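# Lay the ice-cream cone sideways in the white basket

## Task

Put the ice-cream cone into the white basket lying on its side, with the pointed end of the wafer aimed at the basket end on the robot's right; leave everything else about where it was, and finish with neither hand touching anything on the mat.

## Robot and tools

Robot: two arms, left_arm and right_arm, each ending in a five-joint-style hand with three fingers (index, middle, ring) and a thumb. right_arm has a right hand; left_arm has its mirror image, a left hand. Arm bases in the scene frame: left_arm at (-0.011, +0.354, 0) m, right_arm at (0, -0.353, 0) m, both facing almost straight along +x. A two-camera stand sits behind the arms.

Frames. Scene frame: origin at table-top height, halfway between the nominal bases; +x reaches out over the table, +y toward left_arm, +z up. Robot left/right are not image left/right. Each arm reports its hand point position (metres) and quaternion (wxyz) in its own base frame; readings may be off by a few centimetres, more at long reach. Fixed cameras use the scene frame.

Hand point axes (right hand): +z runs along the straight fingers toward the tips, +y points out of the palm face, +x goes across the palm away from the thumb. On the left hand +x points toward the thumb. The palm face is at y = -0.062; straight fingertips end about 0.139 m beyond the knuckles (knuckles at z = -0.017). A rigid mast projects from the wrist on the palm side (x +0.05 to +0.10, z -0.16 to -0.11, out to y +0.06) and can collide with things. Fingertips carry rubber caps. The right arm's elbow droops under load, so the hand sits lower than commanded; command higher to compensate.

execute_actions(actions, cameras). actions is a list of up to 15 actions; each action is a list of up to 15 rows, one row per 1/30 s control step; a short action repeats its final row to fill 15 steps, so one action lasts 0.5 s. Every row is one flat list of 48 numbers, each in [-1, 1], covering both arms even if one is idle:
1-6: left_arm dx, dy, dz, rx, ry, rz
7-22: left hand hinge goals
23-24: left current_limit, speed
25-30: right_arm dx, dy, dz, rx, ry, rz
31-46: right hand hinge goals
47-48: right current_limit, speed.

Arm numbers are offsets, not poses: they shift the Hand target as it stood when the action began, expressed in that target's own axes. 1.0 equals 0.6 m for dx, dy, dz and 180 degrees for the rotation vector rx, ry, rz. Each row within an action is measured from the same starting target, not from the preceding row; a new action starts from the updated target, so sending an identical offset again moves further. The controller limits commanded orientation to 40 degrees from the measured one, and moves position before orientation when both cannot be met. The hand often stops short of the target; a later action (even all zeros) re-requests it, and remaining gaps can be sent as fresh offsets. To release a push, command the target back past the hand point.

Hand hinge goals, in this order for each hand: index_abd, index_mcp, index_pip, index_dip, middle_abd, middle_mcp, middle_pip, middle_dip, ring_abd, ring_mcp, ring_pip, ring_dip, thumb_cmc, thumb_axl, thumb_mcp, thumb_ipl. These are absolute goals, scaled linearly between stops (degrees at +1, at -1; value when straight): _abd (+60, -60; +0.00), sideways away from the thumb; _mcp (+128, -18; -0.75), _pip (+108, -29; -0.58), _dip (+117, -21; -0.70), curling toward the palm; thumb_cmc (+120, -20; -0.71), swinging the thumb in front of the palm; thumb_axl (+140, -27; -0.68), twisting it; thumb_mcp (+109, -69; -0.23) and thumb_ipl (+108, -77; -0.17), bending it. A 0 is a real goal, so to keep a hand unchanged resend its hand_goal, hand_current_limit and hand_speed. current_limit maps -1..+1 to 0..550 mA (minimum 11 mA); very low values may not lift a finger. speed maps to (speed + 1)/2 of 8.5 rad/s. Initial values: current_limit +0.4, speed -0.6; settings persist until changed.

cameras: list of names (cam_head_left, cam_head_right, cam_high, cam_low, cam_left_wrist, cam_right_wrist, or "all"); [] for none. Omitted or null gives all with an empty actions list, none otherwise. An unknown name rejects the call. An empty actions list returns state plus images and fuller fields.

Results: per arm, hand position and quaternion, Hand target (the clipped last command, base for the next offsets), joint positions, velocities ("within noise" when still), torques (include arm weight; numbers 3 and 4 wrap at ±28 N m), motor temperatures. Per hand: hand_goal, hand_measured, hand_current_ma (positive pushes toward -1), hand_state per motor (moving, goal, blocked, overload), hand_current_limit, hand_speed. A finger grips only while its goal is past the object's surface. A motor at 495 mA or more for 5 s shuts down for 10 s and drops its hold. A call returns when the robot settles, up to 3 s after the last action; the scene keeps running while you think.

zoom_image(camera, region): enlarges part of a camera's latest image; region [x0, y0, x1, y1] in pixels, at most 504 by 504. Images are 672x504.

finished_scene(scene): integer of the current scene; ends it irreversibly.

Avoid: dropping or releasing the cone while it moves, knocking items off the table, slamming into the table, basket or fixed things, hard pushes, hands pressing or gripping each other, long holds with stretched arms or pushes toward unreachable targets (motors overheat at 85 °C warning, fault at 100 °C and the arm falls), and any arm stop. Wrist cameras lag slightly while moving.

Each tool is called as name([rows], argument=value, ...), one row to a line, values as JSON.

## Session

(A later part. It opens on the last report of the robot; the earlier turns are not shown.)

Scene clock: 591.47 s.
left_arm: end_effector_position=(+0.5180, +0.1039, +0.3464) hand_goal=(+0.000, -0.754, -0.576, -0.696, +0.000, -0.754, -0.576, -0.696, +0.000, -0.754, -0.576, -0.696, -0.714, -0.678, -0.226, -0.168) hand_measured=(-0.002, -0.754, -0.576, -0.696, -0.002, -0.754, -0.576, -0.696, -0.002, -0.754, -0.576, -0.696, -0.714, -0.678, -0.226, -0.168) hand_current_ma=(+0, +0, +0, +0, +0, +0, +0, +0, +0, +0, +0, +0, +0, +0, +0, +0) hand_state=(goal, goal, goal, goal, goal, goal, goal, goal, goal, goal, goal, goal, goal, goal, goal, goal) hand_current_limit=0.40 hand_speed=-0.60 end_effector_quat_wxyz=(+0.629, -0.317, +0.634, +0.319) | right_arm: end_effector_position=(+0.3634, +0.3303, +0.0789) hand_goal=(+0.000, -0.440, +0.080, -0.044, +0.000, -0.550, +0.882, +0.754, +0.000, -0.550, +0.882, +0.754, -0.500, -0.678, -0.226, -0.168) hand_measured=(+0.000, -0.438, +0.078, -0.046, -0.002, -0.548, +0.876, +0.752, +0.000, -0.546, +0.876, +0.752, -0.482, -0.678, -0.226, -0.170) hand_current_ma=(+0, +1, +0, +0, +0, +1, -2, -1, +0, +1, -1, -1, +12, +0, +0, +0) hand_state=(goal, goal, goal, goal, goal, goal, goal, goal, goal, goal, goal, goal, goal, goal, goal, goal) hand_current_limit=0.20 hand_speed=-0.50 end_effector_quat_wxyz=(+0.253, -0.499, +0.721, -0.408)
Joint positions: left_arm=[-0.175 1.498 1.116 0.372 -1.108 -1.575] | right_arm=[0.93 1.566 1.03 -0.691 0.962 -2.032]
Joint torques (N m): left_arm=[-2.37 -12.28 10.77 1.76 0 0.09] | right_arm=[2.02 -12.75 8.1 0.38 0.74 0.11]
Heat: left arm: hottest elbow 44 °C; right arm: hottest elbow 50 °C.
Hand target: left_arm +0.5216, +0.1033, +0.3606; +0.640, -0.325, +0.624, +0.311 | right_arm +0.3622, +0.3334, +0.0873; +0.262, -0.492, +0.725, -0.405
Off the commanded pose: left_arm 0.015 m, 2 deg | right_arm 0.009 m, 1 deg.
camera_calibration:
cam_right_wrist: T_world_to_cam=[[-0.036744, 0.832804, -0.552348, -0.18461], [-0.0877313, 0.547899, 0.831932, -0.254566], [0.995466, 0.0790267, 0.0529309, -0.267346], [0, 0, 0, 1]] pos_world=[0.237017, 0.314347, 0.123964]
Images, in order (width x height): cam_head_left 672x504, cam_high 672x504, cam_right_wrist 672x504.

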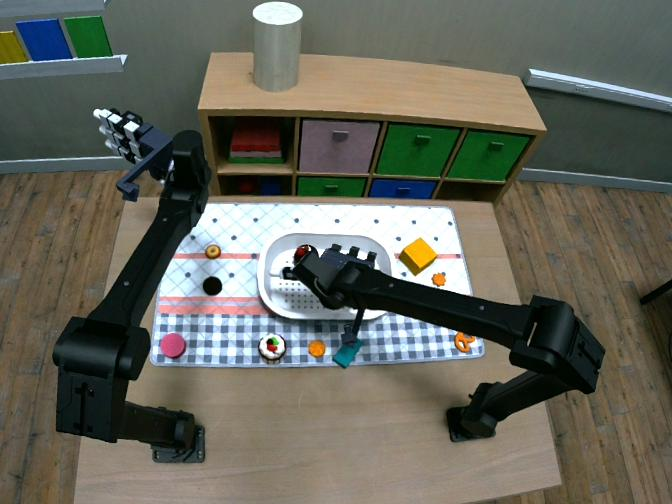

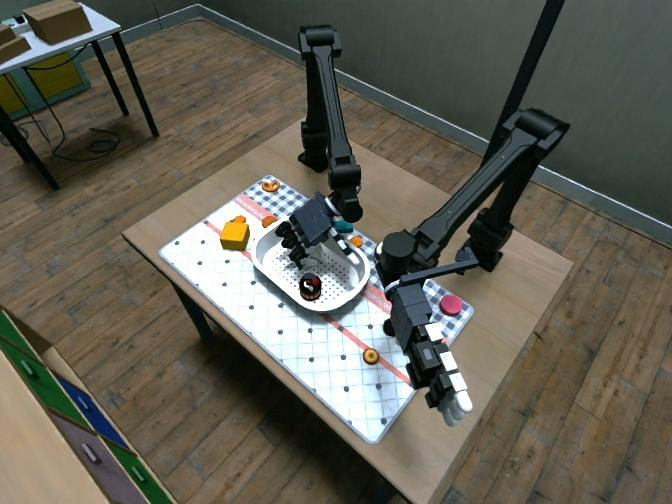

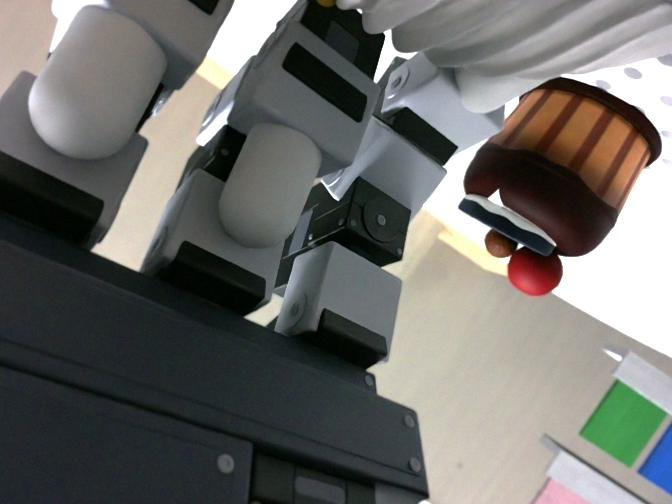

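execute_actions([
  [[0,0,0,0,0,0,0,-0.754,-0.576,-0.696,0,-0.754,-0.576,-0.696,0,-0.754,-0.576,-0.696,-0.714,-0.678,-0.226,-0.168,0.4,-0.6,-0.0075,-0.01,0.0156,0,0,0,0,-0.44,0.08,-0.043,0,-0.55,0.883,0.754,0,-0.55,0.883,0.754,-0.5,-0.677,-0.226,-0.168,0.2,-0.5]],
  [[0,0,0,0,0,0,0,-0.754,-0.576,-0.696,0,-0.754,-0.576,-0.696,0,-0.754,-0.576,-0.696,-0.714,-0.678,-0.226,-0.168,0.4,-0.6,0,-0.057,-0.034,0,0,0,0,-0.44,0.08,-0.043,0,-0.55,0.883,0.754,0,-0.55,0.883,0.754,-0.5,-0.677,-0.226,-0.168,0.2,-0.5]],
  [[0,0,0,0,0,0,0,-0.754,-0.576,-0.696,0,-0.754,-0.576,-0.696,0,-0.754,-0.576,-0.696,-0.714,-0.678,-0.226,-0.168,0.4,-0.6,0,-0.062,-0.04,0,0,0,0,-0.44,0.08,-0.043,0,-0.55,0.883,0.754,0,-0.55,0.883,0.754,-0.5,-0.677,-0.226,-0.168,0.2,-0.5]],
], cameras=["cam_high", "cam_head_left"])

zoom_image(camera="cam_high", region=[240, 200, 380, 320])

zoom_image(camera="cam_head_left", region=[240, 200, 420, 350])

Scene clock: 598.87 s.
left_arm: end_effector_position=(+0.5180, +0.1039, +0.3464) hand_goal=(+0.000, -0.754, -0.576, -0.696, +0.000, -0.754, -0.576, -0.696, +0.000, -0.754, -0.576, -0.696, -0.714, -0.678, -0.226, -0.168) hand_measured=(-0.002, -0.754, -0.576, -0.696, -0.002, -0.754, -0.576, -0.696, -0.002, -0.754, -0.576, -0.696, -0.714, -0.678, -0.226, -0.168) hand_current_ma=(+0, +0, +0, +0, +0, +0, +0, +0, +0, +0, +0, +0, +0, +0, +0, +0) hand_state=(goal, goal, goal, goal, goal, goal, goal, goal, goal, goal, goal, goal, goal, goal, goal, goal) hand_current_limit=0.40 hand_speed=-0.60 end_effector_quat_wxyz=(+0.629, -0.317, +0.634, +0.319) | right_arm: end_effector_position=(+0.3615, +0.3229, +0.1478) hand_goal=(+0.000, -0.440, +0.080, -0.044, +0.000, -0.550, +0.882, +0.754, +0.000, -0.550, +0.882, +0.754, -0.500, -0.678, -0.226, -0.168) hand_measured=(-0.002, -0.436, +0.078, -0.046, -0.002, -0.548, +0.876, +0.752, +0.000, -0.546, +0.876, +0.752, -0.482, -0.678, -0.226, -0.170) hand_current_ma=(+0, +1, +0, +0, +0, +1, -2, -1, +0, +1, -1, -1, +12, +0, +0, +0) hand_state=(goal, goal, goal, goal, goal, goal, goal, goal, goal, goal, goal, goal, goal, goal, goal, goal) hand_current_limit=0.20 hand_speed=-0.50 end_effector_quat_wxyz=(+0.246, -0.503, +0.720, -0.409)
Joint positions: left_arm=[-0.175 1.498 1.116 0.372 -1.108 -1.575] | right_arm=[0.921 1.475 1.13 -0.889 0.955 -2.045]
Joint torques (N m): left_arm=[-2.26 -12.28 10.73 1.8 0 0.08] | right_arm=[1.49 -10.58 12.79 0.51 0.74 -0.1]
Heat: left arm: hottest elbow 44 °C; right arm: hottest elbow 50 °C.
Hand target: left_arm +0.5216, +0.1033, +0.3606; +0.640, -0.325, +0.624, +0.311 | right_arm +0.3754, +0.3345, +0.1714; +0.262, -0.492, +0.725, -0.405
Off the commanded pose: left_arm 0.015 m, 2 deg | right_arm 0.030 m, 2 deg.
Images, in order (width x height): cam_head_left 672x504, cam_high 672x504.

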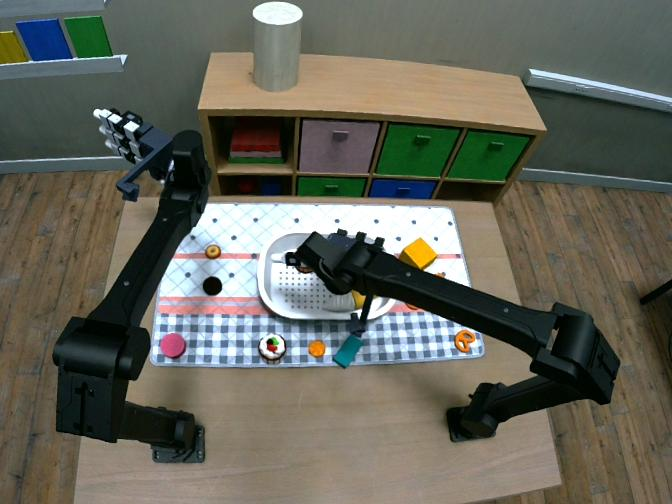

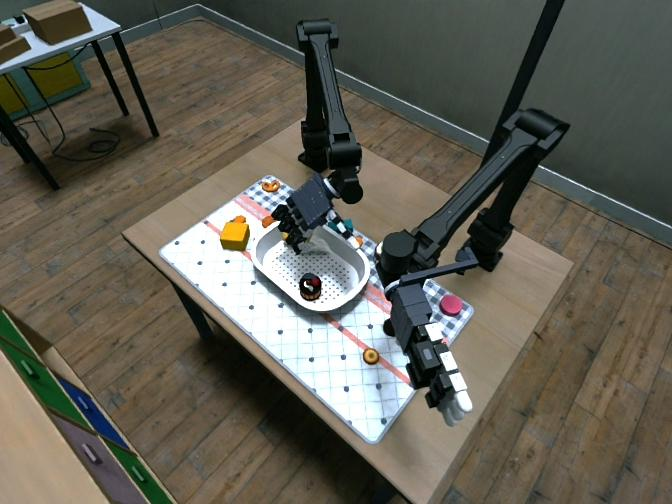

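Scaled by 3.600 from the camera's 672x504 image, which has a finer 960x720 frame.

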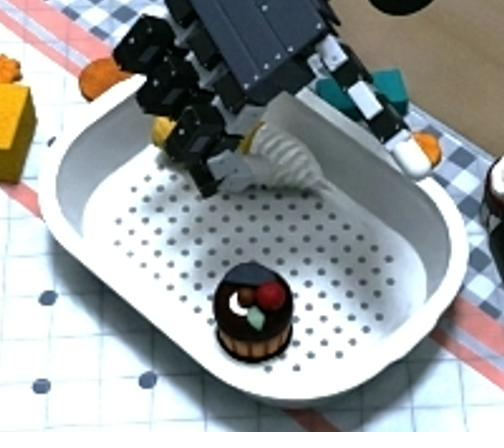

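Scaled by 2.800 from the camera's 672x504 image, which has a finer 960x720 frame.

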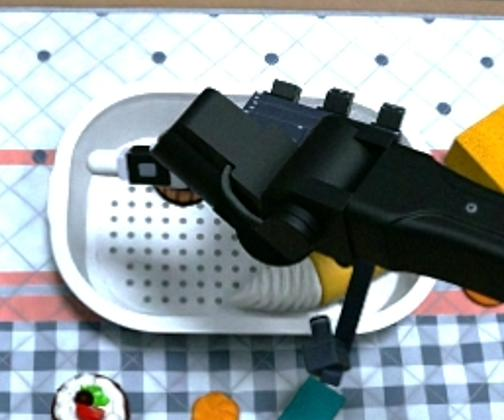

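execute_actions([
  [[0,0,0,0,0,0,0,-0.754,-0.576,-0.696,0,-0.754,-0.576,-0.696,0,-0.754,-0.576,-0.696,-0.714,-0.678,-0.226,-0.168,0.4,-0.6,0.02,-0.055,-0.05,0,0,0,0,-0.44,0.08,-0.043,0,-0.55,0.883,0.754,0,-0.55,0.883,0.754,-0.5,-0.677,-0.226,-0.168,0.2,-0.5]],
  [[0,0,0,0,0,0,0,-0.754,-0.576,-0.696,0,-0.754,-0.576,-0.696,0,-0.754,-0.576,-0.696,-0.714,-0.678,-0.226,-0.168,0.4,-0.6,0.03,-0.045,-0.05,0,0,0,0,-0.44,0.08,-0.043,0,-0.55,0.883,0.754,0,-0.55,0.883,0.754,-0.5,-0.677,-0.226,-0.168,0.2,-0.5]],
], cameras=["cam_high", "cam_head_left"])

zoom_image(camera="cam_high", region=[220, 180, 400, 330])

zoom_image(camera="cam_head_left", region=[240, 200, 420, 350])

Scene clock: 606.43 s.
left_arm: end_effector_position=(+0.5180, +0.1039, +0.3464) hand_goal=(+0.000, -0.754, -0.576, -0.696, +0.000, -0.754, -0.576, -0.696, +0.000, -0.754, -0.576, -0.696, -0.714, -0.678, -0.226, -0.168) hand_measured=(-0.002, -0.754, -0.576, -0.696, -0.002, -0.754, -0.576, -0.696, -0.002, -0.754, -0.576, -0.696, -0.714, -0.678, -0.226, -0.168) hand_current_ma=(+0, +0, +0, +0, +0, +0, +0, +0, +0, +0, +0, +0, +0, +0, +0, +0) hand_state=(goal, goal, goal, goal, goal, goal, goal, goal, goal, goal, goal, goal, goal, goal, goal, goal) hand_current_limit=0.40 hand_speed=-0.60 end_effector_quat_wxyz=(+0.629, -0.317, +0.634, +0.319) | right_arm: end_effector_position=(+0.3397, +0.2987, +0.2280) hand_goal=(+0.000, -0.440, +0.080, -0.044, +0.000, -0.550, +0.882, +0.754, +0.000, -0.550, +0.882, +0.754, -0.500, -0.678, -0.226, -0.168) hand_measured=(-0.002, -0.436, +0.078, -0.046, -0.002, -0.548, +0.876, +0.752, +0.000, -0.546, +0.876, +0.752, -0.482, -0.678, -0.226, -0.170) hand_current_ma=(+0, +1, +0, +0, +0, +1, -2, -1, +0, +1, -1, -1, +12, +0, +0, +0) hand_state=(goal, goal, goal, goal, goal, goal, goal, goal, goal, goal, goal, goal, goal, goal, goal, goal) hand_current_limit=0.20 hand_speed=-0.50 end_effector_quat_wxyz=(+0.236, -0.507, +0.718, -0.414)
Joint positions: left_arm=[-0.175 1.498 1.116 0.372 -1.108 -1.575] | right_arm=[0.93 1.358 1.23 -1.143 0.962 -2.027]
Joint torques (N m): left_arm=[-2.37 -12.4 10.77 1.81 0.01 0.08] | right_arm=[1.96 -9 13.59 0.32 0.79 0.08]
Heat: left arm: hottest elbow 44 °C; right arm: hottest elbow 52 °C.
Hand target: left_arm +0.5216, +0.1033, +0.3606; +0.640, -0.325, +0.624, +0.311 | right_arm +0.3474, +0.3152, +0.2549; +0.262, -0.492, +0.725, -0.405
Off the commanded pose: left_arm 0.015 m, 2 deg | right_arm 0.032 m, 4 deg.
Images, in order (width x height): cam_head_left 672x504, cam_high 672x504.

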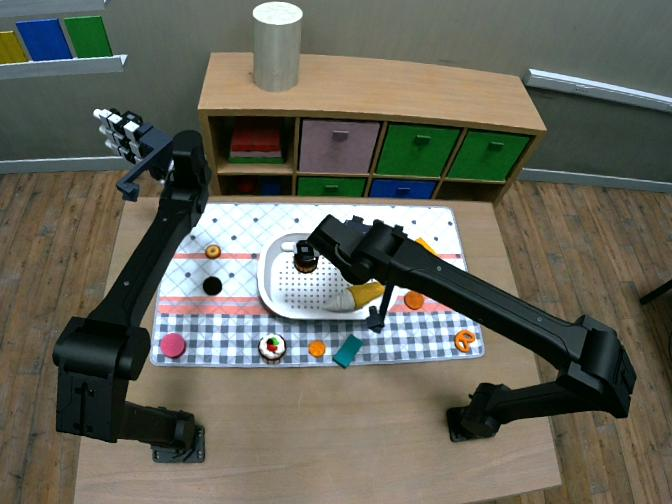

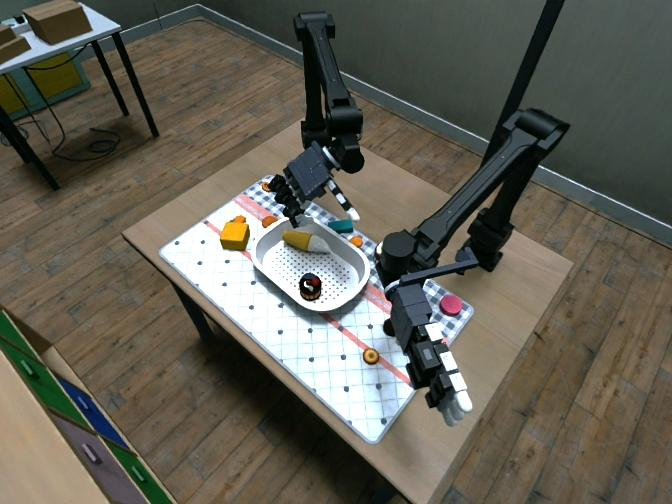

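Scaled by 2.800 from the camera's 672x504 image, which has a finer 960x720 frame.

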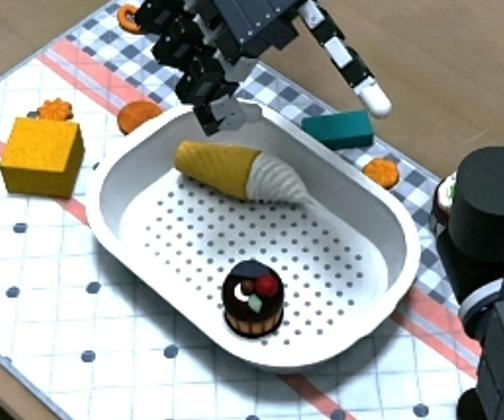

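Scaled by 2.800 from the camera's 672x504 image, which has a finer 960x720 frame.

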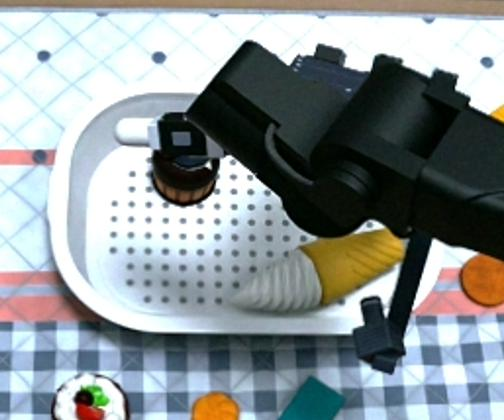

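finished_scene(scene=3)

The scene is finished: the task was done.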